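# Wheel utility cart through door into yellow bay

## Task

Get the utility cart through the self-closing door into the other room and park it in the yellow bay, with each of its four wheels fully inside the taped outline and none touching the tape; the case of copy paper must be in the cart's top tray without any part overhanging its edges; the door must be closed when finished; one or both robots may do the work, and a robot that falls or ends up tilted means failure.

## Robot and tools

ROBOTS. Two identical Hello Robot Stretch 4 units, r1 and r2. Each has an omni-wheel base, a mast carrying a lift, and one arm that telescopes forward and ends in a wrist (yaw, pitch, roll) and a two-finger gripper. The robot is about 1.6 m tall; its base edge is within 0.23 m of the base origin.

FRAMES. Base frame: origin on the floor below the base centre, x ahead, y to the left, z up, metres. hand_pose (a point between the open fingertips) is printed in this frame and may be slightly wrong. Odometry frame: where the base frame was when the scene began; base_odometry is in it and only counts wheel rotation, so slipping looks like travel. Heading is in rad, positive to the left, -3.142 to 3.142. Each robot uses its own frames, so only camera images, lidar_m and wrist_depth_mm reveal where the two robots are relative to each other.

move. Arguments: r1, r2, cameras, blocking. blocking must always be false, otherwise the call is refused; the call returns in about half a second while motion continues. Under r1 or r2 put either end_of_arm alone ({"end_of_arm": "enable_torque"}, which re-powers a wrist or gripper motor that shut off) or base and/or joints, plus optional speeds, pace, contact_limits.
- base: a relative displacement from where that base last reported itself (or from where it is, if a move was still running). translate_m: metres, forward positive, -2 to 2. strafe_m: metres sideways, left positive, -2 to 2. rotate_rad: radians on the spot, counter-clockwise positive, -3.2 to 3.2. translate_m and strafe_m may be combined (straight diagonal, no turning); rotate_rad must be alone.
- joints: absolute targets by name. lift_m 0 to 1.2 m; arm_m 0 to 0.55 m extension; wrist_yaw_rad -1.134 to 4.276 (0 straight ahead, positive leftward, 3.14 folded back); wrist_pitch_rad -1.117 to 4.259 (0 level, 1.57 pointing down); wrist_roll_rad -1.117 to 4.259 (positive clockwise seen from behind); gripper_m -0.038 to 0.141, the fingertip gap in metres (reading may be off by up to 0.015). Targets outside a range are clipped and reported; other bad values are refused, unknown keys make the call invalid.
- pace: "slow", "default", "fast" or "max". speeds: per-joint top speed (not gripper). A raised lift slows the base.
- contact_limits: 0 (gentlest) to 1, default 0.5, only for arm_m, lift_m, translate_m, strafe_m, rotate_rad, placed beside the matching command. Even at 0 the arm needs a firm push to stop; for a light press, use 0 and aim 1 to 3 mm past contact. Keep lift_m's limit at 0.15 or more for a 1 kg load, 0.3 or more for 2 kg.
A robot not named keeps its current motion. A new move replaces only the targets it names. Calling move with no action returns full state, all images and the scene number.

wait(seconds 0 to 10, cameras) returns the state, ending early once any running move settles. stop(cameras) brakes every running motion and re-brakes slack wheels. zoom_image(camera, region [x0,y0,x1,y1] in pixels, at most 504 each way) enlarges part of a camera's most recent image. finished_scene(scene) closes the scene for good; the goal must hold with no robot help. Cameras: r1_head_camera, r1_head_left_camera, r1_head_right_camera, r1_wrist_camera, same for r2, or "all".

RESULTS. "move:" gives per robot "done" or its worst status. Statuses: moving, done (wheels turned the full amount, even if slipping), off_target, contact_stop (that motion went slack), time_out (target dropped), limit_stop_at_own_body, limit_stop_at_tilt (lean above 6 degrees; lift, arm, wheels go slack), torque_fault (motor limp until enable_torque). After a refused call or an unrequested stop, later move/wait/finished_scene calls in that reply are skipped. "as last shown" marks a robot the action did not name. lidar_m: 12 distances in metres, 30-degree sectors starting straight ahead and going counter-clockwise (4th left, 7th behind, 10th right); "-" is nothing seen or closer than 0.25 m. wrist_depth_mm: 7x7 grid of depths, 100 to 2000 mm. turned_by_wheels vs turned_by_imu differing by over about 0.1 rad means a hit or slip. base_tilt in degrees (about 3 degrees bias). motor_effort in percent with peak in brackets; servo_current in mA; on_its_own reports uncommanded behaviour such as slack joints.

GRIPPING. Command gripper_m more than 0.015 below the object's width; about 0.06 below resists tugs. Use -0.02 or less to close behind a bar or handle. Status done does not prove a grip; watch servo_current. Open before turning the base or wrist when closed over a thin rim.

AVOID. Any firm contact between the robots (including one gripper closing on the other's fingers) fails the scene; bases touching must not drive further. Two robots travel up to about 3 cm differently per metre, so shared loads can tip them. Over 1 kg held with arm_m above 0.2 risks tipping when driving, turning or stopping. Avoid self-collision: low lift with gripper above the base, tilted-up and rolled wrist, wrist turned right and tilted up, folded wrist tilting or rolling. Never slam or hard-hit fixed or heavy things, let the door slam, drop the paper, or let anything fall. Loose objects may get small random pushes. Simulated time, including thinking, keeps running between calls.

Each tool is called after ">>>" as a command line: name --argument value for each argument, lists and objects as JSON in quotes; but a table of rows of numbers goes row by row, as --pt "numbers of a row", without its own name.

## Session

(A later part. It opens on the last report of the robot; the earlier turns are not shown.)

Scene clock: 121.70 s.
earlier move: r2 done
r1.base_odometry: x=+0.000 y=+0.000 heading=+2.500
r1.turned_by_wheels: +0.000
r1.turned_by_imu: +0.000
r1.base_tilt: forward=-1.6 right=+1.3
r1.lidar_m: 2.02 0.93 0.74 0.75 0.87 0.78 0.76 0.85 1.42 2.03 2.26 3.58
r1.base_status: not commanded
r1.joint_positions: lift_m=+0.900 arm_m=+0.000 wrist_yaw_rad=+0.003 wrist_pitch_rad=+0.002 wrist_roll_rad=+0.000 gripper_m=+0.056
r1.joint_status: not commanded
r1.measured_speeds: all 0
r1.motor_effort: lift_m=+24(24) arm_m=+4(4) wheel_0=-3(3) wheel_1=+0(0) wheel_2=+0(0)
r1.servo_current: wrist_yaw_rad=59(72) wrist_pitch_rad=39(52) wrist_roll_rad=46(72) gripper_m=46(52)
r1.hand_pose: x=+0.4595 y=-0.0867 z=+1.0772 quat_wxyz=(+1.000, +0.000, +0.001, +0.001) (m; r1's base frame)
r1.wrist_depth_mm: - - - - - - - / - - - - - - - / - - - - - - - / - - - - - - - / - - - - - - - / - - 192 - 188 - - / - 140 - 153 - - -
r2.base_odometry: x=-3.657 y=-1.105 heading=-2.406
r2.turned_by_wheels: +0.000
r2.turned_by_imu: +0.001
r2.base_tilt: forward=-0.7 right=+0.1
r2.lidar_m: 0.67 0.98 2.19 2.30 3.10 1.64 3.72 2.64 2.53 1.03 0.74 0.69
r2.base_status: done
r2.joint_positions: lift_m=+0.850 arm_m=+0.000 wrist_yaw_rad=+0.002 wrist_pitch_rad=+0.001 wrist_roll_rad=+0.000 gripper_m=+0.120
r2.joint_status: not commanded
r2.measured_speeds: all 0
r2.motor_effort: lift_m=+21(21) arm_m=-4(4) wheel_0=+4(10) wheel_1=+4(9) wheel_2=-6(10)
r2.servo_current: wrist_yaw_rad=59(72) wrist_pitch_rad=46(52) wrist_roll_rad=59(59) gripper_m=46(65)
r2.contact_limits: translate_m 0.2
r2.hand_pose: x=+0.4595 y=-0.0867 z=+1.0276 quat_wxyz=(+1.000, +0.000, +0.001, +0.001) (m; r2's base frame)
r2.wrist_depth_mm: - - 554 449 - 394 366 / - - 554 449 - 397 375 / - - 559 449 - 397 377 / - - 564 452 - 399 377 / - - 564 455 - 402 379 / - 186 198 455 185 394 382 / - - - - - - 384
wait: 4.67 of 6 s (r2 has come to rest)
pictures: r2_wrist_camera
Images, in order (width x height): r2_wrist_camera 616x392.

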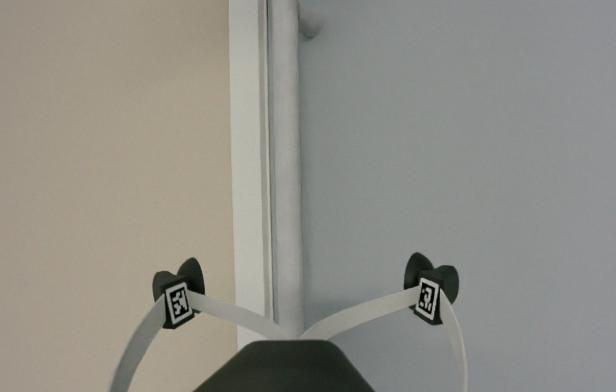

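>>> move --blocking false --r2 '{"base":{"strafe_m":0.015},"joints":{"arm_m":0.2},"pace":"slow","contact_limits":{"arm_m":0}}'

>>> wait --seconds 4 --cameras '["r2_wrist_camera"]'

>>> move --blocking false --r2 '{"joints":{"arm_m":0.29},"pace":"slow","contact_limits":{"arm_m":0}}'

>>> wait --seconds 3 --cameras '["r2_wrist_camera"]'

Scene clock: 127.77 s.
move: r2 moving
r1: as last shown
r1.lidar_m: 2.02 0.95 0.75 0.73 0.86 0.77 0.76 0.88 1.41 2.04 2.24 3.60
r1.servo_current: wrist_yaw_rad=39(59) wrist_pitch_rad=52(52) wrist_roll_rad=52(72) gripper_m=39(46)
r1.wrist_depth_mm: - - - - - - - / - - - - - - - / - - - - - - - / - - - - - - - / - - - - - - - / - - 192 - 187 - - / - 140 - 154 - - -
r2.base_odometry: x=-3.649 y=-1.114 heading=-2.406
r2.turned_by_wheels: +0.000
r2.turned_by_imu: +0.001
r2.base_tilt: forward=-0.6 right=+0.0
r2.lidar_m: 0.66 1.00 2.21 2.27 3.06 1.62 3.74 2.66 2.54 1.07 0.76 0.70
r2.base_status: strafe_m moving
r2.joint_positions: lift_m=+0.850 arm_m=+0.012 wrist_yaw_rad=+0.002 wrist_pitch_rad=+0.001 wrist_roll_rad=+0.000 gripper_m=+0.120
r2.joint_status: arm_m moving
r2.measured_speeds: translate_m=+0.001 strafe_m=+0.027 rotate_rad=-0.003 lift_m=+0.000 arm_m=+0.049 wrist_yaw_rad=+0.000 wrist_pitch_rad=+0.000 wrist_roll_rad=+0.000
r2.motor_effort: lift_m=+21(21) arm_m=+6(11) wheel_0=-4(10) wheel_1=+4(9) wheel_2=+0(4)
r2.servo_current: wrist_yaw_rad=46(65) wrist_pitch_rad=46(46) wrist_roll_rad=39(59) gripper_m=52(59)
r2.contact_limits: arm_m 0
r2.hand_pose: x=+0.4720 y=-0.0867 z=+1.0276 quat_wxyz=(+1.000, +0.000, +0.001, +0.001) (m; r2's base frame)
r2.wrist_depth_mm: - - 544 452 - 394 364 / - - 549 439 - 394 368 / - - 554 445 - 397 373 / - - 559 445 - 397 377 / - - 554 449 - 397 377 / - 185 197 442 185 397 375 / - - - - - - 379
pictures: none

Scene clock: 130.57 s.
earlier move: r2 done
r1.base_odometry: x=+0.000 y=+0.000 heading=+2.500
r1.turned_by_wheels: +0.000
r1.turned_by_imu: +0.000
r1.base_tilt: forward=-1.6 right=+1.3
r1.lidar_m: 2.00 0.95 0.76 0.75 0.86 0.77 0.76 0.88 1.43 2.03 2.25 3.56
r1.base_status: not commanded
r1.joint_positions: lift_m=+0.900 arm_m=+0.000 wrist_yaw_rad=+0.003 wrist_pitch_rad=+0.002 wrist_roll_rad=+0.000 gripper_m=+0.056
r1.joint_status: not commanded
r1.measured_speeds: all 0
r1.motor_effort: lift_m=+24(24) arm_m=+4(4) wheel_0=-3(4) wheel_1=+0(1) wheel_2=+0(0)
r1.servo_current: wrist_yaw_rad=65(65) wrist_pitch_rad=39(52) wrist_roll_rad=52(72) gripper_m=39(46)
r1.hand_pose: x=+0.4595 y=-0.0867 z=+1.0772 quat_wxyz=(+1.000, +0.000, +0.001, +0.001) (m; r1's base frame)
r1.wrist_depth_mm: - - - - - - - / - - - - - - - / - - - - - - - / - - - - - - - / - - - - - - - / - - 193 - 187 - - / - 141 - 153 - - -
r2.base_odometry: x=-3.647 y=-1.116 heading=-2.406
r2.turned_by_wheels: +0.000
r2.turned_by_imu: +0.000
r2.base_tilt: forward=-0.7 right=+0.0
r2.lidar_m: 0.68 0.98 2.20 2.29 3.07 1.59 3.77 2.69 2.54 1.09 0.74 0.70
r2.base_status: done
r2.joint_positions: lift_m=+0.850 arm_m=+0.200 wrist_yaw_rad=+0.002 wrist_pitch_rad=+0.001 wrist_roll_rad=+0.000 gripper_m=+0.120
r2.joint_status: all done
r2.measured_speeds: all 0
r2.motor_effort: lift_m=+21(21) arm_m=+8(11) wheel_0=-4(10) wheel_1=+4(9) wheel_2=+0(4)
r2.servo_current: wrist_yaw_rad=52(65) wrist_pitch_rad=39(46) wrist_roll_rad=52(59) gripper_m=52(59)
r2.contact_limits: arm_m 0
r2.hand_pose: x=+0.6593 y=-0.0867 z=+1.0276 quat_wxyz=(+1.000, +0.000, +0.001, +0.001) (m; r2's base frame)
r2.wrist_depth_mm: - 449 355 304 285 254 234 / - 442 359 307 286 255 236 / - 445 364 309 289 256 235 / - 449 368 312 294 255 238 / - 452 364 315 291 258 239 / - 436 217 255 281 257 239 / - - 389 - 286 263 241
wait: 2.80 of 4 s (r2 has come to rest)
pictures: r2_wrist_camera
Images, in order (width x height): r2_wrist_camera 616x392.

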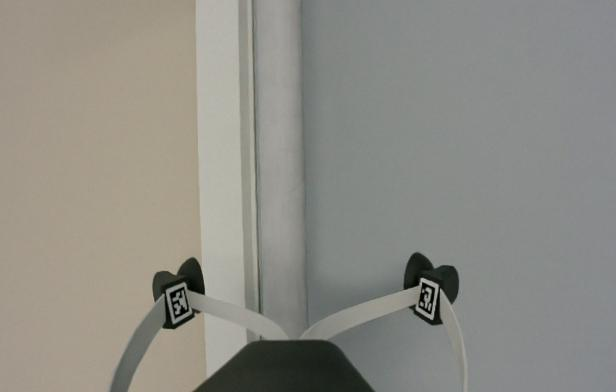

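Scene clock: 131.07 s.
move: r2 moving
r1: as last shown
r1.lidar_m: 2.02 0.96 0.77 0.74 0.85 0.77 0.76 0.87 1.41 2.03 2.25 3.58
r1.motor_effort: lift_m=+24(24) arm_m=+3(4) wheel_0=-3(3) wheel_1=+0(0) wheel_2=+0(0)
r1.servo_current: wrist_yaw_rad=65(72) wrist_pitch_rad=39(52) wrist_roll_rad=46(72) gripper_m=39(52)
r1.wrist_depth_mm: - - - - - - - / - - - - - - - / - - - - - - - / - - - - - - - / - - - - - - - / - - 192 - 187 - - / - 140 - 153 - - -
r2.base_odometry: x=-3.647 y=-1.116 heading=-2.406
r2.turned_by_wheels: +0.000
r2.turned_by_imu: +0.000
r2.base_tilt: forward=-0.7 right=+0.1
r2.lidar_m: 0.68 0.98 2.19 2.28 3.04 1.63 3.77 2.70 2.52 1.03 0.73 0.69
r2.base_status: not commanded
r2.joint_positions: lift_m=+0.850 arm_m=+0.212 wrist_yaw_rad=+0.002 wrist_pitch_rad=+0.001 wrist_roll_rad=+0.000 gripper_m=+0.120
r2.joint_status: arm_m moving
r2.measured_speeds: translate_m=+0.000 strafe_m=+0.000 rotate_rad=+0.000 lift_m=+0.000 arm_m=+0.049 wrist_yaw_rad=+0.000 wrist_pitch_rad=+0.000 wrist_roll_rad=+0.000
r2.motor_effort: lift_m=+21(21) arm_m=+9(10) wheel_0=-4(4) wheel_1=+4(4) wheel_2=+0(0)
r2.servo_current: wrist_yaw_rad=59(59) wrist_pitch_rad=46(46) wrist_roll_rad=52(59) gripper_m=52(59)
r2.contact_limits: arm_m 0
r2.hand_pose: x=+0.6720 y=-0.0867 z=+1.0276 quat_wxyz=(+1.000, +0.000, +0.001, +0.001) (m; r2's base frame)
r2.wrist_depth_mm: - 436 345 297 274 248 226 / - 436 349 298 277 248 228 / - 442 349 242 278 249 229 / - 433 353 300 282 250 230 / - 445 353 244 282 251 232 / - 442 217 244 271 249 234 / - 436 375 - 276 249 234
pictures: none

Scene clock: 131.93 s.
earlier move: r2 contact_stop
r1.base_odometry: x=+0.000 y=+0.000 heading=+2.500
r1.turned_by_wheels: +0.000
r1.turned_by_imu: +0.000
r1.base_tilt: forward=-1.6 right=+1.2
r1.lidar_m: 2.03 0.94 0.75 0.74 0.84 0.79 0.77 0.85 1.43 2.04 2.26 3.59
r1.base_status: not commanded
r1.joint_positions: lift_m=+0.900 arm_m=+0.000 wrist_yaw_rad=+0.003 wrist_pitch_rad=+0.002 wrist_roll_rad=+0.000 gripper_m=+0.056
r1.joint_status: not commanded
r1.measured_speeds: all 0
r1.motor_effort: lift_m=+24(24) arm_m=+4(4) wheel_0=-2(3) wheel_1=+0(0) wheel_2=+0(0)
r1.servo_current: wrist_yaw_rad=39(72) wrist_pitch_rad=46(52) wrist_roll_rad=46(72) gripper_m=39(52)
r1.hand_pose: x=+0.4595 y=-0.0867 z=+1.0772 quat_wxyz=(+1.000, +0.000, +0.001, +0.001) (m; r1's base frame)
r1.wrist_depth_mm: - - - - - - - / - - - - - - - / - - - - - - - / - - - - - - - / - - - - - - - / - - 191 - 187 - - / - 140 - 153 - - -
r2.base_odometry: x=-3.647 y=-1.116 heading=-2.406
r2.turned_by_wheels: +0.000
r2.turned_by_imu: +0.000
r2.base_tilt: forward=-0.7 right=+0.1
r2.lidar_m: 0.68 0.99 2.21 2.28 3.07 1.58 3.72 2.65 2.52 1.07 0.74 0.69
r2.base_status: not commanded
r2.joint_positions: lift_m=+0.850 arm_m=+0.252 wrist_yaw_rad=-0.006 wrist_pitch_rad=+0.001 wrist_roll_rad=+0.000 gripper_m=+0.120
r2.joint_status: arm_m contact_stop (moved +0.053 of +0.090)
r2.measured_speeds: all 0
r2.on_its_own: arm_m is slack since a contact_stop (your +0.290 is given up)
r2.motor_effort: lift_m=+21(21) arm_m=+0(16) wheel_0=+1(4) wheel_1=+4(4) wheel_2=-4(4)
r2.servo_current: wrist_yaw_rad=52(59) wrist_pitch_rad=46(46) wrist_roll_rad=52(59) gripper_m=59(59)
r2.contact_limits: arm_m 0
r2.hand_pose: x=+0.7112 y=-0.0892 z=+1.0276 quat_wxyz=(+1.000, +0.000, +0.001, -0.003) (m; r2's base frame)
r2.wrist_depth_mm: 436 364 297 260 239 214 199 / 436 368 301 262 241 215 200 / 445 370 306 263 243 216 202 / 449 375 304 262 244 217 202 / 452 377 306 264 247 216 204 / 459 384 202 264 239 214 204 / 455 397 319 - 243 221 205
wait: 0.87 of 3 s (r2 has come to rest)
pictures: r2_wrist_camera
Images, in order (width x height): r2_wrist_camera 616x392.

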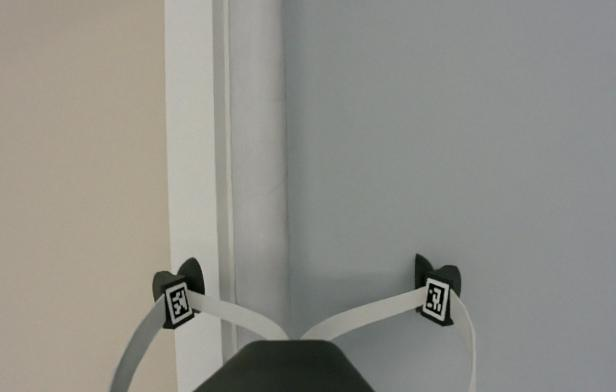

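>>> move --blocking false --r2 '{"base":{"strafe_m":0.024},"joints":{"gripper_m":0.075,"arm_m":0.235},"pace":"slow"}'

>>> wait --seconds 2 --cameras '[]'

>>> move --blocking false --r2 '{"joints":{"arm_m":0.31},"pace":"slow","contact_limits":{"arm_m":0}}'

>>> wait --seconds 3 --cameras '["r2_wrist_camera"]'

Scene clock: 141.43 s.
move: r2 moving
r1: as last shown
r1.base_tilt: forward=-1.6 right=+1.3
r1.lidar_m: 2.03 0.94 0.76 0.74 0.81 0.76 0.78 0.87 1.43 2.03 2.25 3.60
r1.motor_effort: lift_m=+24(24) arm_m=+4(4) wheel_0=-3(3) wheel_1=+0(0) wheel_2=+0(0)
r1.servo_current: wrist_yaw_rad=46(59) wrist_pitch_rad=33(52) wrist_roll_rad=46(59) gripper_m=39(46)
r1.wrist_depth_mm: - - - - - - - / - - - - - - - / - - - - - - - / - - - - - - - / - - - - - - - / - - 192 - 188 - - / - 140 - 153 - - -
r2.base_odometry: x=-3.637 y=-1.127 heading=-2.406
r2.turned_by_wheels: +0.000
r2.turned_by_imu: +0.000
r2.base_tilt: forward=-0.7 right=+0.1
r2.lidar_m: 0.67 0.98 2.20 2.24 3.05 1.61 3.76 2.69 2.56 1.04 0.75 0.70
r2.base_status: strafe_m moving
r2.joint_positions: lift_m=+0.850 arm_m=+0.241 wrist_yaw_rad=-0.003 wrist_pitch_rad=+0.001 wrist_roll_rad=+0.000 gripper_m=+0.113
r2.joint_status: arm_m moving; gripper_m moving
r2.measured_speeds: translate_m=+0.001 strafe_m=+0.051 rotate_rad=-0.005 lift_m=+0.000 arm_m=-0.035 wrist_yaw_rad=+0.000 wrist_pitch_rad=+0.000 wrist_roll_rad=+0.000
r2.motor_effort: lift_m=+21(21) arm_m=-6(13) wheel_0=-6(12) wheel_1=+7(9) wheel_2=+0(4)
r2.servo_current: wrist_yaw_rad=52(59) wrist_pitch_rad=39(52) wrist_roll_rad=52(52) gripper_m=39(78)
r2.hand_pose: x=+0.6997 y=-0.0883 z=+1.0276 quat_wxyz=(+1.000, +0.000, +0.001, -0.001) (m; r2's base frame)
r2.wrist_depth_mm: 462 399 315 209 253 225 208 / 462 397 317 210 255 228 - / - 402 322 212 258 232 211 / 469 407 324 213 259 233 213 / 462 413 324 215 262 231 214 / - 415 201 213 196 226 215 / - 433 342 - 258 227 215
pictures: none

Scene clock: 143.20 s.
earlier move: r2 done
r1.base_odometry: x=+0.000 y=+0.000 heading=+2.500
r1.turned_by_wheels: +0.000
r1.turned_by_imu: +0.000
r1.base_tilt: forward=-1.6 right=+1.3
r1.lidar_m: 2.03 0.93 0.74 0.75 0.87 0.77 0.76 0.87 1.42 2.04 2.22 3.55
r1.base_status: not commanded
r1.joint_positions: lift_m=+0.900 arm_m=+0.000 wrist_yaw_rad=+0.003 wrist_pitch_rad=+0.002 wrist_roll_rad=+0.000 gripper_m=+0.056
r1.joint_status: not commanded
r1.measured_speeds: all 0
r1.motor_effort: lift_m=+24(24) arm_m=+4(4) wheel_0=-3(3) wheel_1=+0(1) wheel_2=+0(0)
r1.servo_current: wrist_yaw_rad=52(72) wrist_pitch_rad=46(52) wrist_roll_rad=52(72) gripper_m=39(46)
r1.hand_pose: x=+0.4595 y=-0.0867 z=+1.0772 quat_wxyz=(+1.000, +0.000, +0.001, +0.001) (m; r1's base frame)
r1.wrist_depth_mm: - - - - - - - / - - - - - - - / - - - - - - - / - - - - - - - / - - - - - - - / - - 192 - 187 - - / - 140 - 153 - - -
r2.base_odometry: x=-3.631 y=-1.134 heading=-2.406
r2.turned_by_wheels: +0.000
r2.turned_by_imu: +0.000
r2.base_tilt: forward=-0.7 right=+0.1
r2.lidar_m: 0.68 0.97 2.19 2.25 3.01 1.61 2.18 2.67 2.54 1.05 0.73 0.70
r2.base_status: done
r2.joint_positions: lift_m=+0.850 arm_m=+0.235 wrist_yaw_rad=-0.003 wrist_pitch_rad=+0.001 wrist_roll_rad=+0.000 gripper_m=+0.075
r2.joint_status: all done
r2.measured_speeds: all 0
r2.motor_effort: lift_m=+21(21) arm_m=-8(13) wheel_0=-3(12) wheel_1=+5(9) wheel_2=-2(4)
r2.servo_current: wrist_yaw_rad=39(65) wrist_pitch_rad=33(52) wrist_roll_rad=46(59) gripper_m=52(98)
r2.hand_pose: x=+0.6943 y=-0.0883 z=+1.0276 quat_wxyz=(+1.000, +0.000, +0.001, -0.001) (m; r2's base frame)
r2.wrist_depth_mm: - 413 329 220 264 240 217 / - 415 332 220 264 238 220 / - 421 334 220 270 239 222 / - 421 338 221 271 240 222 / - 430 340 221 268 242 224 / - 436 191 218 193 239 224 / - 415 375 - 265 236 225
wait: 1.77 of 2 s (r2 has come to rest)
pictures: none
No camera images: "cameras" was empty.

Scene clock: 143.70 s.
move: r2 moving
r1: as last shown
r1.lidar_m: 2.02 0.94 0.77 0.74 0.82 0.78 0.77 0.88 1.43 2.04 2.26 3.60
r1.motor_effort: lift_m=+24(24) arm_m=+3(4) wheel_0=-2(3) wheel_1=+0(0) wheel_2=+0(0)
r1.servo_current: wrist_yaw_rad=52(52) wrist_pitch_rad=52(52) wrist_roll_rad=52(65) gripper_m=46(46)
r1.wrist_depth_mm: - - - - - - - / - - - - - - - / - - - - - - - / - - - - - - - / - - - - - - - / - - 193 - 187 - - / - 140 - 153 - - -
r2.base_odometry: x=-3.631 y=-1.134 heading=-2.406
r2.turned_by_wheels: +0.000
r2.turned_by_imu: +0.000
r2.base_tilt: forward=-0.7 right=+0.1
r2.lidar_m: 0.69 1.00 2.17 2.27 3.04 1.60 2.17 2.71 2.52 1.07 0.73 0.72
r2.base_status: not commanded
r2.joint_positions: lift_m=+0.850 arm_m=+0.247 wrist_yaw_rad=-0.003 wrist_pitch_rad=+0.001 wrist_roll_rad=+0.000 gripper_m=+0.075
r2.joint_status: arm_m moving
r2.measured_speeds: translate_m=+0.000 strafe_m=+0.000 rotate_rad=+0.000 lift_m=+0.000 arm_m=+0.049 wrist_yaw_rad=+0.000 wrist_pitch_rad=+0.000 wrist_roll_rad=+0.000
r2.motor_effort: lift_m=+21(21) arm_m=+6(11) wheel_0=-3(4) wheel_1=+6(6) wheel_2=-1(2)
r2.servo_current: wrist_yaw_rad=52(59) wrist_pitch_rad=39(46) wrist_roll_rad=46(59) gripper_m=65(65)
r2.contact_limits: arm_m 0
r2.hand_pose: x=+0.7065 y=-0.0883 z=+1.0276 quat_wxyz=(+1.000, +0.000, +0.001, -0.001) (m; r2's base frame)
r2.wrist_depth_mm: 466 394 319 208 255 228 211 / 469 399 317 209 256 229 213 / - 404 322 210 259 229 213 / 473 407 327 210 262 232 215 / - 415 327 211 258 233 216 / - 418 191 207 193 231 216 / - 424 359 - 262 229 217
pictures: none

Scene clock: 144.50 s.
earlier move: r2 contact_stop
r1.base_odometry: x=+0.000 y=+0.000 heading=+2.500
r1.turned_by_wheels: +0.000
r1.turned_by_imu: +0.000
r1.base_tilt: forward=-1.6 right=+1.2
r1.lidar_m: 2.02 0.94 0.75 0.74 0.86 0.78 0.77 0.88 1.43 2.03 2.26 3.55
r1.base_status: not commanded
r1.joint_positions: lift_m=+0.900 arm_m=+0.000 wrist_yaw_rad=+0.003 wrist_pitch_rad=+0.002 wrist_roll_rad=+0.000 gripper_m=+0.056
r1.joint_status: not commanded
r1.measured_speeds: all 0
r1.motor_effort: lift_m=+24(24) arm_m=+4(4) wheel_0=-3(3) wheel_1=+0(1) wheel_2=+0(0)
r1.servo_current: wrist_yaw_rad=33(65) wrist_pitch_rad=39(52) wrist_roll_rad=52(65) gripper_m=39(46)
r1.hand_pose: x=+0.4595 y=-0.0867 z=+1.0772 quat_wxyz=(+1.000, +0.000, +0.001, +0.001) (m; r1's base frame)
r1.wrist_depth_mm: - - - - - - - / - - - - - - - / - - - - - - - / - - - - - - - / - - - - - - - / - - 193 - 187 - - / - 141 - 153 - - -
r2.base_odometry: x=-3.631 y=-1.134 heading=-2.406
r2.turned_by_wheels: +0.000
r2.turned_by_imu: +0.001
r2.base_tilt: forward=-0.8 right=+0.1
r2.lidar_m: 0.65 1.00 2.19 2.26 3.08 1.60 2.18 2.67 2.55 1.05 0.73 0.71
r2.base_status: not commanded
r2.joint_positions: lift_m=+0.850 arm_m=+0.278 wrist_yaw_rad=-0.008 wrist_pitch_rad=+0.001 wrist_roll_rad=+0.000 gripper_m=+0.075
r2.joint_status: arm_m contact_stop (moved +0.043 of +0.075)
r2.measured_speeds: all 0
r2.on_its_own: arm_m is slack since a contact_stop (your +0.310 is given up)
r2.motor_effort: lift_m=+21(21) arm_m=+0(13) wheel_0=+1(4) wheel_1=+4(6) wheel_2=-7(7)
r2.servo_current: wrist_yaw_rad=46(59) wrist_pitch_rad=39(46) wrist_roll_rad=52(59) gripper_m=52(65)
r2.contact_limits: arm_m 0
r2.hand_pose: x=+0.7366 y=-0.0896 z=+1.0276 quat_wxyz=(+1.000, +0.000, +0.001, -0.004) (m; r2's base frame)
r2.wrist_depth_mm: 418 351 282 177 229 206 190 / 430 351 282 179 230 207 191 / 436 353 285 179 232 208 192 / 439 355 290 179 235 209 193 / 436 362 289 179 235 209 195 / 442 366 191 178 192 208 195 / 445 366 298 - 230 206 196
wait: 0.80 of 3 s (r2 has come to rest)
pictures: r2_wrist_camera
Images, in order (width x height): r2_wrist_camera 616x392.

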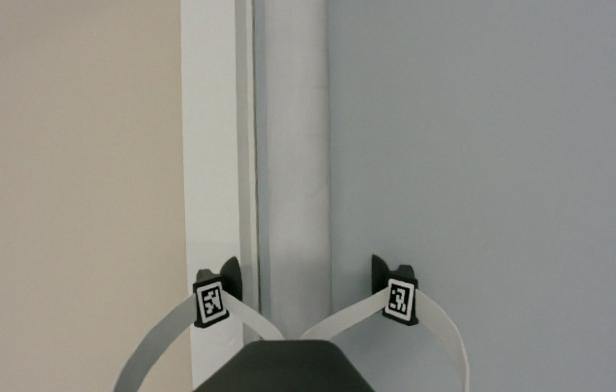

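Bar front at 0.178, tips at 0.19+. Now ring-close with slight arm hold, then pull test.

>>> move --blocking false --r2 '{"joints":{"gripper_m":-0.035,"arm_m":0.278},"contact_limits":{"arm_m":1.0}}'

>>> wait --seconds 3 --cameras '["r2_wrist_camera"]'

Scene clock: 148.33 s.
move: r2 moving
r1: as last shown
r1.lidar_m: 2.00 0.94 0.76 0.74 0.85 0.79 0.78 0.86 1.44 2.03 2.27 3.57
r1.motor_effort: lift_m=+24(24) arm_m=+4(4) wheel_0=-3(3) wheel_1=+0(0) wheel_2=+0(0)
r1.servo_current: wrist_yaw_rad=59(59) wrist_pitch_rad=39(52) wrist_roll_rad=52(52) gripper_m=33(52)
r1.wrist_depth_mm: - - - - - - - / - - - - - - - / - - - - - - - / - - - - - - - / - - - - - - - / - - 192 - 187 - - / - 140 - 153 - - -
r2.base_odometry: x=-3.631 y=-1.134 heading=-2.406
r2.turned_by_wheels: +0.000
r2.turned_by_imu: +0.000
r2.base_tilt: forward=-0.7 right=+0.1
r2.lidar_m: 0.69 1.00 2.19 2.24 3.01 1.60 2.18 2.70 2.55 1.06 0.75 0.69
r2.base_status: not commanded
r2.joint_positions: lift_m=+0.850 arm_m=+0.278 wrist_yaw_rad=-0.007 wrist_pitch_rad=+0.001 wrist_roll_rad=+0.000 gripper_m=+0.056
r2.joint_status: gripper_m moving; the others done
r2.measured_speeds: translate_m=+0.000 strafe_m=+0.000 rotate_rad=+0.000 lift_m=+0.000 arm_m=+0.000 wrist_yaw_rad=+0.031 wrist_pitch_rad=+0.000 wrist_roll_rad=+0.000
r2.motor_effort: lift_m=+21(21) arm_m=+4(4) wheel_0=+1(1) wheel_1=+3(4) wheel_2=-7(7)
r2.servo_current: wrist_yaw_rad=65(65) wrist_pitch_rad=39(46) wrist_roll_rad=52(72) gripper_m=117(124)
r2.contact_limits: arm_m 1
r2.hand_pose: x=+0.7367 y=-0.0893 z=+1.0276 quat_wxyz=(+1.000, +0.000, +0.001, -0.003) (m; r2's base frame)
r2.wrist_depth_mm: 415 349 281 173 228 204 188 / 433 351 282 177 229 205 190 / 439 353 283 177 231 206 191 / 442 357 287 178 233 207 191 / 433 364 287 178 229 209 - / 442 366 196 177 193 210 194 / 445 370 294 - 232 204 194
pictures: none

Scene clock: 149.60 s.
earlier move: r2 done
r1.base_odometry: x=+0.000 y=+0.000 heading=+2.500
r1.turned_by_wheels: +0.000
r1.turned_by_imu: +0.000
r1.base_tilt: forward=-1.6 right=+1.3
r1.lidar_m: 2.03 0.94 0.77 0.75 0.86 0.77 0.77 0.89 1.38 2.03 2.21 3.57
r1.base_status: not commanded
r1.joint_positions: lift_m=+0.900 arm_m=+0.000 wrist_yaw_rad=+0.003 wrist_pitch_rad=+0.002 wrist_roll_rad=+0.000 gripper_m=+0.056
r1.joint_status: not commanded
r1.measured_speeds: all 0
r1.motor_effort: lift_m=+24(24) arm_m=+4(4) wheel_0=-2(3) wheel_1=-1(1) wheel_2=+0(0)
r1.servo_current: wrist_yaw_rad=52(65) wrist_pitch_rad=46(52) wrist_roll_rad=39(78) gripper_m=46(52)
r1.hand_pose: x=+0.4595 y=-0.0867 z=+1.0772 quat_wxyz=(+1.000, +0.000, +0.001, +0.001) (m; r1's base frame)
r1.wrist_depth_mm: - - - - - - - / - - - - - - - / - - - - - - - / - 1808 - - - - - / - - - - - - - / - - 192 - 187 - - / - 141 - 153 - - -
r2.base_odometry: x=-3.631 y=-1.134 heading=-2.407
r2.turned_by_wheels: +0.000
r2.turned_by_imu: -0.001
r2.base_tilt: forward=-0.6 right=+0.1
r2.lidar_m: 0.66 1.01 2.19 2.25 3.03 1.62 2.18 2.69 2.56 1.09 0.76 0.70
r2.base_status: not commanded
r2.joint_positions: lift_m=+0.850 arm_m=+0.278 wrist_yaw_rad=+0.001 wrist_pitch_rad=+0.001 wrist_roll_rad=+0.000 gripper_m=-0.033
r2.joint_status: all done
r2.measured_speeds: all 0
r2.motor_effort: lift_m=+21(21) arm_m=-4(4) wheel_0=-8(8) wheel_1=-1(4) wheel_2=+2(7)
r2.servo_current: wrist_yaw_rad=52(65) wrist_pitch_rad=39(46) wrist_roll_rad=59(72) gripper_m=150(364)
r2.contact_limits: arm_m 1
r2.hand_pose: x=+0.7374 y=-0.0872 z=+1.0276 quat_wxyz=(+1.000, +0.000, +0.001, +0.000) (m; r2's base frame)
r2.wrist_depth_mm: 430 355 279 162 218 195 - / 436 357 282 163 220 195 181 / 436 359 283 164 222 198 182 / 445 366 287 164 224 199 183 / 449 368 287 167 225 200 184 / 452 370 183 167 179 198 185 / 452 377 301 - 224 195 186
wait: 1.27 of 3 s (r2 has come to rest)
pictures: r2_wrist_camera
Images, in order (width x height): r2_wrist_camera 616x392.

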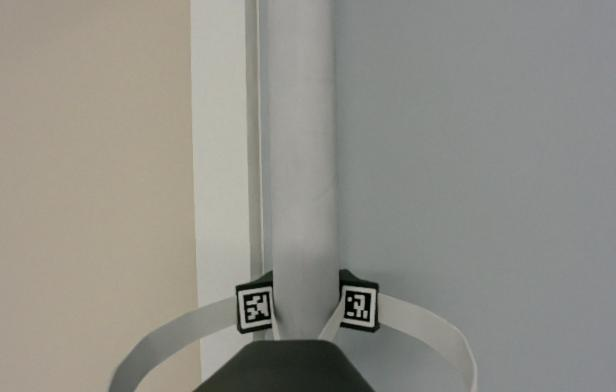

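>>> move --blocking false --r2 '{"base":{"translate_m":-0.2,"strafe_m":-0.1},"pace":"slow","contact_limits":{"translate_m":0.7}}' --r1 '{"base":{"rotate_rad":0.3}}'

>>> wait --seconds 4 --cameras '[]'

>>> wait --seconds 4 --cameras '["r2_wrist_camera","r2_head_left_camera","r1_head_left_camera"]'

Scene clock: 156.07 s.
move: r1 moving; r2 moving
r1.base_odometry: x=+0.000 y=+0.000 heading=+2.719
r1.turned_by_wheels: +0.220
r1.turned_by_imu: +0.220
r1.base_tilt: forward=-1.6 right=+1.3
r1.lidar_m: 1.24 0.82 0.74 0.76 0.85 0.76 0.77 1.00 2.03 2.07 2.60 3.91
r1.base_status: rotate_rad moving
r1.joint_positions: lift_m=+0.900 arm_m=+0.000 wrist_yaw_rad=+0.002 wrist_pitch_rad=+0.002 wrist_roll_rad=+0.000 gripper_m=+0.056
r1.joint_status: not commanded
r1.measured_speeds: translate_m=+0.002 strafe_m=-0.001 rotate_rad=+0.577 lift_m=+0.000 arm_m=+0.000 wrist_yaw_rad=+0.000 wrist_pitch_rad=+0.000 wrist_roll_rad=+0.000
r1.motor_effort: lift_m=+24(24) arm_m=+4(4) wheel_0=-3(8) wheel_1=-5(7) wheel_2=-2(7)
r1.servo_current: wrist_yaw_rad=46(52) wrist_pitch_rad=46(46) wrist_roll_rad=65(72) gripper_m=46(46)
r1.hand_pose: x=+0.4595 y=-0.0867 z=+1.0772 quat_wxyz=(+1.000, +0.000, +0.001, +0.001) (m; r1's base frame)
r1.wrist_depth_mm: - - - - - - - / - 946 - - - - - / - 960 - - - - - / - 960 1808 - - - - / - 976 - - - - - / - 960 190 - 187 - - / - 151 - 153 - - -
r2.base_odometry: x=-3.626 y=-1.122 heading=-2.406
r2.turned_by_wheels: +0.000
r2.turned_by_imu: +0.000
r2.base_tilt: forward=-0.6 right=+0.1
r2.lidar_m: 0.69 0.99 2.20 2.25 3.02 1.62 2.19 2.66 2.55 1.07 0.76 0.69
r2.base_status: translate_m moving; strafe_m moving
r2.joint_positions: lift_m=+0.850 arm_m=+0.278 wrist_yaw_rad=+0.007 wrist_pitch_rad=+0.001 wrist_roll_rad=+0.000 gripper_m=-0.033
r2.joint_status: not commanded
r2.measured_speeds: translate_m=-0.048 strafe_m=-0.025 rotate_rad=+0.005 lift_m=+0.000 arm_m=+0.000 wrist_yaw_rad=+0.026 wrist_pitch_rad=+0.000 wrist_roll_rad=+0.000
r2.motor_effort: lift_m=+21(21) arm_m=-4(4) wheel_0=-6(13) wheel_1=-12(13) wheel_2=+21(21)
r2.servo_current: wrist_yaw_rad=52(59) wrist_pitch_rad=39(39) wrist_roll_rad=46(52) gripper_m=143(150)
r2.contact_limits: arm_m 1; translate_m 0.7
r2.hand_pose: x=+0.7379 y=-0.0854 z=+1.0276 quat_wxyz=(+1.000, +0.000, +0.001, +0.004) (m; r2's base frame)
r2.wrist_depth_mm: 462 375 291 161 217 195 179 / 462 377 294 163 219 194 179 / 449 379 297 163 220 196 181 / 455 382 300 166 221 197 182 / 455 389 303 166 224 198 183 / 466 392 185 167 178 196 185 / - 427 336 - 222 191 -
pictures: none

Scene clock: 156.67 s.
earlier move: r1 done; r2 moving
r1.base_odometry: x=+0.000 y=+0.000 heading=+2.800
r1.turned_by_wheels: +0.080
r1.turned_by_imu: +0.081
r1.base_tilt: forward=-1.5 right=+1.3
r1.lidar_m: 1.15 0.80 0.75 0.77 0.83 0.76 0.79 1.08 2.04 2.08 2.78 3.69
r1.base_status: done
r1.joint_positions: lift_m=+0.900 arm_m=+0.000 wrist_yaw_rad=+0.002 wrist_pitch_rad=+0.002 wrist_roll_rad=+0.000 gripper_m=+0.056
r1.joint_status: not commanded
r1.measured_speeds: all 0
r1.motor_effort: lift_m=+24(24) arm_m=+4(4) wheel_0=-2(8) wheel_1=+0(7) wheel_2=+0(7)
r1.servo_current: wrist_yaw_rad=39(59) wrist_pitch_rad=39(46) wrist_roll_rad=52(72) gripper_m=39(46)
r1.hand_pose: x=+0.4595 y=-0.0867 z=+1.0772 quat_wxyz=(+1.000, +0.000, +0.001, +0.001) (m; r1's base frame)
r1.wrist_depth_mm: - - 1025 1983 - - - / - - 1025 - - - - / - - 1025 - - - - / - - 1025 - - - - / - - 1025 - - - - / - - 190 - 187 - - / - 140 177 143 - - -
r2.base_odometry: x=-3.608 y=-1.074 heading=-2.404
r2.turned_by_wheels: +0.002
r2.turned_by_imu: +0.025
r2.base_tilt: forward=-0.7 right=+0.0
r2.lidar_m: 0.67 1.08 2.23 2.35 3.18 1.57 3.58 2.63 2.50 1.07 0.73 0.69
r2.base_status: translate_m moving; strafe_m moving
r2.joint_positions: lift_m=+0.850 arm_m=+0.278 wrist_yaw_rad=+0.022 wrist_pitch_rad=+0.001 wrist_roll_rad=+0.000 gripper_m=-0.033
r2.joint_status: not commanded
r2.measured_speeds: translate_m=-0.088 strafe_m=-0.047 rotate_rad=+0.003 lift_m=+0.000 arm_m=+0.000 wrist_yaw_rad=+0.000 wrist_pitch_rad=+0.000 wrist_roll_rad=+0.000
r2.motor_effort: lift_m=+21(21) arm_m=-5(5) wheel_0=+10(13) wheel_1=-6(13) wheel_2=+30(31)
r2.servo_current: wrist_yaw_rad=130(130) wrist_pitch_rad=46(46) wrist_roll_rad=52(52) gripper_m=143(156)
r2.contact_limits: arm_m 1; translate_m 0.7
r2.hand_pose: x=+0.7393 y=-0.0809 z=+1.0276 quat_wxyz=(+1.000, +0.000, +0.001, +0.011) (m; r2's base frame)
r2.wrist_depth_mm: - 442 370 163 212 189 173 / - 445 370 163 214 190 175 / - 452 375 168 216 191 176 / - 455 382 169 217 195 179 / - 449 392 165 219 193 177 / - 436 183 167 179 195 179 / - - 407 - 221 189 179
wait: 0.60 of 4 s (r1 has come to rest)
pictures: none
No camera images: "cameras" was empty.

Scene clock: 158.97 s.
earlier move: r2 done
r1.base_odometry: x=+0.000 y=+0.000 heading=+2.800
r1.turned_by_wheels: +0.000
r1.turned_by_imu: +0.000
r1.base_tilt: forward=-1.6 right=+1.2
r1.lidar_m: 1.16 0.80 0.74 0.77 0.80 0.76 0.80 1.06 2.04 2.10 2.79 3.71
r1.base_status: done
r1.joint_positions: lift_m=+0.900 arm_m=+0.000 wrist_yaw_rad=+0.002 wrist_pitch_rad=+0.002 wrist_roll_rad=+0.000 gripper_m=+0.056
r1.joint_status: not commanded
r1.measured_speeds: all 0
r1.motor_effort: lift_m=+24(24) arm_m=+4(4) wheel_0=-2(8) wheel_1=+0(7) wheel_2=+1(7)
r1.servo_current: wrist_yaw_rad=46(72) wrist_pitch_rad=52(52) wrist_roll_rad=39(72) gripper_m=39(46)
r1.hand_pose: x=+0.4595 y=-0.0867 z=+1.0772 quat_wxyz=(+1.000, +0.000, +0.001, +0.001) (m; r1's base frame)
r1.wrist_depth_mm: - - 1025 - - - - / - - 1025 - - - - / - - 1042 - - - - / - - 1025 - - - - / - - 1008 - - - - / - - 190 - 187 - - / - 140 177 143 - - -
r2.base_odometry: x=-3.551 y=-0.926 heading=-2.403
r2.turned_by_wheels: +0.000
r2.turned_by_imu: +0.147
r2.base_tilt: forward=-0.6 right=+0.0
r2.lidar_m: 0.69 1.31 2.34 2.55 1.71 1.54 3.07 2.41 2.04 0.98 0.71 0.68
r2.base_status: done
r2.joint_positions: lift_m=+0.850 arm_m=+0.278 wrist_yaw_rad=+0.022 wrist_pitch_rad=+0.001 wrist_roll_rad=+0.000 gripper_m=-0.033
r2.joint_status: not commanded
r2.measured_speeds: all 0
r2.on_its_own: wrist_yaw_rad is at rest, and its servo_current (137 mA) is outside its rest range (0 to 104 mA)
r2.motor_effort: lift_m=+21(21) arm_m=-10(10) wheel_0=+9(13) wheel_1=-1(13) wheel_2=+31(34)
r2.servo_current: wrist_yaw_rad=137(150) wrist_pitch_rad=39(46) wrist_roll_rad=46(59) gripper_m=150(156)
r2.contact_limits: arm_m 1; translate_m 0.7
r2.hand_pose: x=+0.7396 y=-0.0809 z=+1.0276 quat_wxyz=(+1.000, +0.000, +0.001, +0.011) (m; r2's base frame)
r2.wrist_depth_mm: - - - 163 211 183 - / - - - 163 212 186 169 / - - - 168 218 190 170 / - - - 168 215 189 - / 1661 - - 168 216 188 173 / 1661 - 181 167 205 190 173 / - - - - 220 183 174
wait: 2.30 of 4 s (r2 has come to rest)
pictures: r1_head_left_camera, r2_head_left_camera, r2_wrist_camera
Images, in order (width x height): r1_head_left_camera 420x672, r2_head_left_camera 420x672, r2_wrist_camera 616x392.

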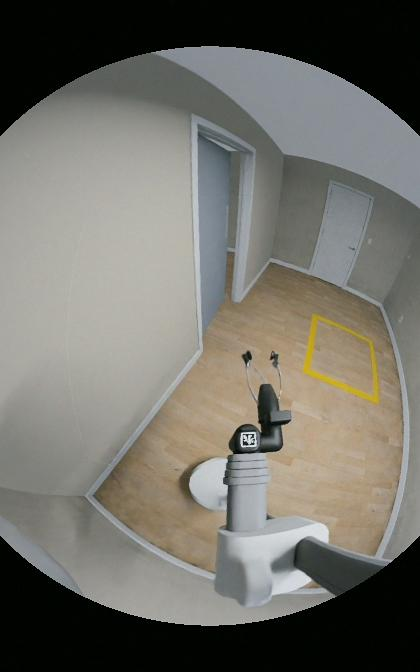

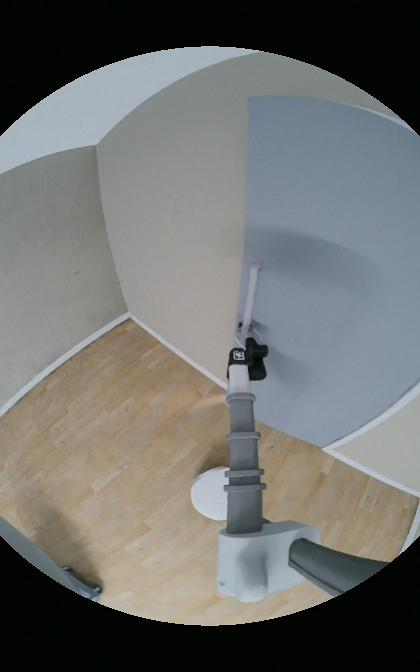

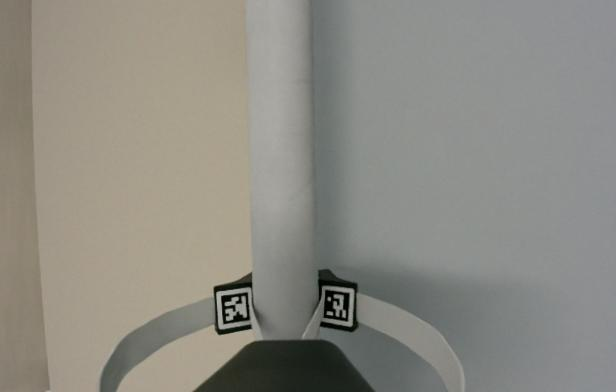

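Opening works. Repeat several.

>>> move --blocking false --r2 '{"base":{"translate_m":-0.22,"strafe_m":-0.1},"pace":"slow","contact_limits":{"translate_m":0.7}}'

>>> wait --seconds 4 --cameras '[]'

>>> move --blocking false --r2 '{"base":{"translate_m":-0.22,"strafe_m":-0.1},"pace":"slow","contact_limits":{"translate_m":0.7}}'

>>> wait --seconds 4 --cameras '["r2_head_left_camera","r2_wrist_camera","r1_head_left_camera"]'

Scene clock: 164.73 s.
move: r2 moving
r1: as last shown
r1.base_tilt: forward=-1.6 right=+1.3
r1.lidar_m: 1.17 0.78 0.74 0.77 0.81 0.77 0.79 1.08 2.04 2.09 2.75 3.72
r1.motor_effort: lift_m=+24(24) arm_m=+4(4) wheel_0=-2(2) wheel_1=+0(0) wheel_2=+1(1)
r1.servo_current: wrist_yaw_rad=46(65) wrist_pitch_rad=39(52) wrist_roll_rad=46(59) gripper_m=39(46)
r1.wrist_depth_mm: - - 1025 - - - - / - - 1025 - - - - / - - 1008 - - - - / - - 1008 - - - - / - - 1008 - - - - / - - 191 - 187 - - / - 141 177 143 - - -
r2.base_odometry: x=-3.545 y=-0.914 heading=-2.401
r2.turned_by_wheels: +0.003
r2.turned_by_imu: +0.018
r2.base_tilt: forward=-0.5 right=+0.1
r2.lidar_m: 0.68 1.35 2.34 2.60 1.67 1.50 3.02 2.41 1.99 0.96 0.70 0.67
r2.base_status: translate_m moving; strafe_m moving
r2.joint_positions: lift_m=+0.850 arm_m=+0.278 wrist_yaw_rad=+0.022 wrist_pitch_rad=+0.001 wrist_roll_rad=+0.000 gripper_m=-0.033
r2.joint_status: not commanded
r2.measured_speeds: translate_m=-0.048 strafe_m=-0.022 rotate_rad=+0.000 lift_m=+0.000 arm_m=+0.000 wrist_yaw_rad=+0.000 wrist_pitch_rad=+0.000 wrist_roll_rad=+0.000
r2.motor_effort: lift_m=+21(21) arm_m=-10(11) wheel_0=+5(11) wheel_1=-6(8) wheel_2=+33(34)
r2.servo_current: wrist_yaw_rad=143(143) wrist_pitch_rad=39(46) wrist_roll_rad=52(52) gripper_m=150(150)
r2.contact_limits: arm_m 1; translate_m 0.7
r2.hand_pose: x=+0.7396 y=-0.0809 z=+1.0276 quat_wxyz=(+1.000, +0.000, +0.001, +0.011) (m; r2's base frame)
r2.wrist_depth_mm: - - - 166 211 184 - / 1661 - - 166 213 186 170 / 1661 - - 167 218 190 171 / 1661 - - 167 216 189 - / - - - 167 217 189 173 / - - 180 167 179 190 174 / - - - - 220 181 174
pictures: none

Scene clock: 167.83 s.
earlier move: r2 done
r1.base_odometry: x=+0.000 y=+0.000 heading=+2.800
r1.turned_by_wheels: +0.000
r1.turned_by_imu: +0.000
r1.base_tilt: forward=-1.6 right=+1.3
r1.lidar_m: 1.15 0.79 0.75 0.78 0.80 0.77 0.80 1.08 2.03 2.10 2.77 3.72
r1.base_status: not commanded
r1.joint_positions: lift_m=+0.900 arm_m=+0.000 wrist_yaw_rad=+0.002 wrist_pitch_rad=+0.002 wrist_roll_rad=+0.000 gripper_m=+0.056
r1.joint_status: not commanded
r1.measured_speeds: all 0
r1.motor_effort: lift_m=+24(24) arm_m=+4(4) wheel_0=-2(3) wheel_1=+0(0) wheel_2=+0(1)
r1.servo_current: wrist_yaw_rad=59(78) wrist_pitch_rad=39(52) wrist_roll_rad=46(65) gripper_m=46(46)
r1.hand_pose: x=+0.4595 y=-0.0867 z=+1.0772 quat_wxyz=(+1.000, +0.000, +0.001, +0.001) (m; r1's base frame)
r1.wrist_depth_mm: - - 1042 - - - - / - - 1008 - - - - / - - 1008 - - - - / - - 1042 - - - - / - - 976 - - - - / - - 190 - 187 - - / - 140 178 143 - - -
r2.base_odometry: x=-3.456 y=-0.705 heading=-2.401
r2.turned_by_wheels: +0.000
r2.turned_by_imu: +0.218
r2.base_tilt: forward=-0.6 right=+0.0
r2.lidar_m: 0.68 2.10 2.53 3.15 1.51 3.82 2.47 2.24 1.36 0.85 0.67 0.63
r2.base_status: done
r2.joint_positions: lift_m=+0.850 arm_m=+0.279 wrist_yaw_rad=+0.022 wrist_pitch_rad=+0.001 wrist_roll_rad=+0.000 gripper_m=-0.033
r2.joint_status: not commanded
r2.measured_speeds: all 0
r2.on_its_own: wrist_yaw_rad is at rest, and its servo_current (124 mA) is outside its rest range (0 to 104 mA)
r2.motor_effort: lift_m=+21(21) arm_m=-17(17) wheel_0=+7(12) wheel_1=-3(8) wheel_2=+31(34)
r2.servo_current: wrist_yaw_rad=124(150) wrist_pitch_rad=39(46) wrist_roll_rad=46(59) gripper_m=150(150)
r2.contact_limits: arm_m 1; translate_m 0.7
r2.hand_pose: x=+0.7399 y=-0.0809 z=+1.0276 quat_wxyz=(+1.000, +0.000, +0.001, +0.011) (m; r2's base frame)
r2.wrist_depth_mm: - - - 167 208 178 - / - - - 163 210 180 - / - - - 167 216 185 163 / - - - 168 213 178 164 / - - - 168 214 183 165 / - - 182 167 201 180 166 / - - - - 213 177 -
wait: 3.10 of 4 s (r2 has come to rest)
pictures: none
No camera images: "cameras" was empty.

Scene clock: 168.33 s.
move: r2 moving
r1: as last shown
r1.base_tilt: forward=-1.5 right=+1.3
r1.lidar_m: 1.16 0.79 0.75 0.78 0.83 0.75 0.80 1.06 2.03 2.12 2.77 3.70
r1.servo_current: wrist_yaw_rad=52(52) wrist_pitch_rad=46(52) wrist_roll_rad=46(59) gripper_m=39(46)
r1.wrist_depth_mm: - - 1008 - - - - / - - 1025 - - - - / - - 1025 - - - - / - - 1008 - - - - / - - 991 - - - - / - - 190 - 187 - - / - 140 177 143 - - -
r2.base_odometry: x=-3.451 y=-0.692 heading=-2.398
r2.turned_by_wheels: +0.002
r2.turned_by_imu: +0.017
r2.base_tilt: forward=-0.5 right=+0.1
r2.lidar_m: 0.70 2.17 2.55 3.22 1.50 3.72 2.42 2.24 1.32 0.86 0.68 0.65
r2.base_status: translate_m moving; strafe_m moving
r2.joint_positions: lift_m=+0.850 arm_m=+0.279 wrist_yaw_rad=+0.022 wrist_pitch_rad=+0.001 wrist_roll_rad=+0.000 gripper_m=-0.033
r2.joint_status: not commanded
r2.measured_speeds: translate_m=-0.049 strafe_m=-0.022 rotate_rad=-0.001 lift_m=+0.000 arm_m=+0.000 wrist_yaw_rad=+0.000 wrist_pitch_rad=+0.000 wrist_roll_rad=+0.000
r2.motor_effort: lift_m=+21(21) arm_m=-17(17) wheel_0=+7(9) wheel_1=-7(9) wheel_2=+33(33)
r2.servo_current: wrist_yaw_rad=137(143) wrist_pitch_rad=46(46) wrist_roll_rad=46(52) gripper_m=143(150)
r2.contact_limits: arm_m 1; translate_m 0.7
r2.hand_pose: x=+0.7400 y=-0.0809 z=+1.0276 quat_wxyz=(+1.000, +0.000, +0.001, +0.011) (m; r2's base frame)
r2.wrist_depth_mm: - - - 166 208 178 - / - - - 166 211 180 - / - - - 167 216 185 163 / - - - 167 214 179 164 / - - - 167 214 183 165 / - - 180 168 181 184 166 / - - - - 213 173 -
pictures: none

Scene clock: 171.50 s.
earlier move: r2 done
r1.base_odometry: x=+0.000 y=+0.000 heading=+2.800
r1.turned_by_wheels: +0.000
r1.turned_by_imu: +0.000
r1.base_tilt: forward=-1.6 right=+1.3
r1.lidar_m: 1.16 0.80 0.73 0.78 0.83 0.76 0.80 1.08 2.05 2.10 2.78 3.73
r1.base_status: not commanded
r1.joint_positions: lift_m=+0.900 arm_m=+0.000 wrist_yaw_rad=+0.002 wrist_pitch_rad=+0.002 wrist_roll_rad=+0.000 gripper_m=+0.056
r1.joint_status: not commanded
r1.measured_speeds: all 0
r1.motor_effort: lift_m=+24(24) arm_m=+4(4) wheel_0=-3(3) wheel_1=+0(1) wheel_2=+1(1)
r1.servo_current: wrist_yaw_rad=52(72) wrist_pitch_rad=46(52) wrist_roll_rad=46(65) gripper_m=46(46)
r1.hand_pose: x=+0.4595 y=-0.0867 z=+1.0772 quat_wxyz=(+1.000, +0.000, +0.001, +0.001) (m; r1's base frame)
r1.wrist_depth_mm: - - - - - - - / - - - - - - - / - - 1708 - - - - / - - 1025 - - - - / - - 1025 - - - - / - - 190 - 187 - - / - 141 182 153 - - -
r2.base_odometry: x=-3.363 y=-0.483 heading=-2.398
r2.turned_by_wheels: +0.001
r2.turned_by_imu: +0.231
r2.base_tilt: forward=-0.6 right=+0.1
r2.lidar_m: 0.67 2.67 2.86 1.58 1.54 2.69 2.10 2.06 1.01 0.76 0.61 0.60
r2.base_status: done
r2.joint_positions: lift_m=+0.850 arm_m=+0.279 wrist_yaw_rad=+0.022 wrist_pitch_rad=+0.001 wrist_roll_rad=+0.000 gripper_m=-0.033
r2.joint_status: not commanded
r2.measured_speeds: all 0
r2.on_its_own: wrist_yaw_rad is at rest, and its servo_current (143 mA) is outside its rest range (0 to 104 mA)
r2.motor_effort: lift_m=+21(21) arm_m=-16(19) wheel_0=+8(10) wheel_1=-3(9) wheel_2=+31(35)
r2.servo_current: wrist_yaw_rad=143(143) wrist_pitch_rad=39(46) wrist_roll_rad=46(52) gripper_m=143(150)
r2.contact_limits: arm_m 1; translate_m 0.7
r2.hand_pose: x=+0.7399 y=-0.0809 z=+1.0276 quat_wxyz=(+1.000, +0.000, +0.001, +0.011) (m; r2's base frame)
r2.wrist_depth_mm: - - - 163 206 171 - / - - - 163 207 172 156 / - - - 167 215 174 - / - - - 168 216 175 - / - - - 165 212 176 - / - - 184 167 195 181 - / - - - - 209 168 -
wait: 3.17 of 4 s (r2 has come to rest)
pictures: r1_head_left_camera, r2_head_left_camera, r2_wrist_camera
Images, in order (width x height): r1_head_left_camera 420x672, r2_head_left_camera 420x672, r2_wrist_camera 616x392.

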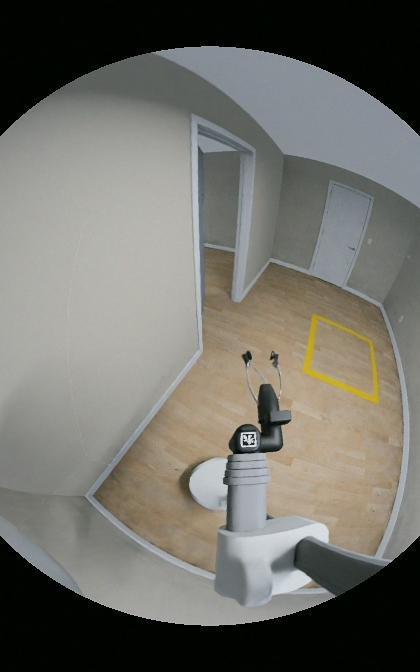

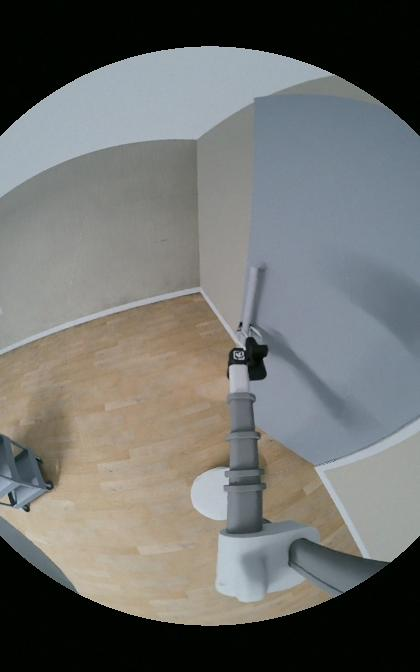

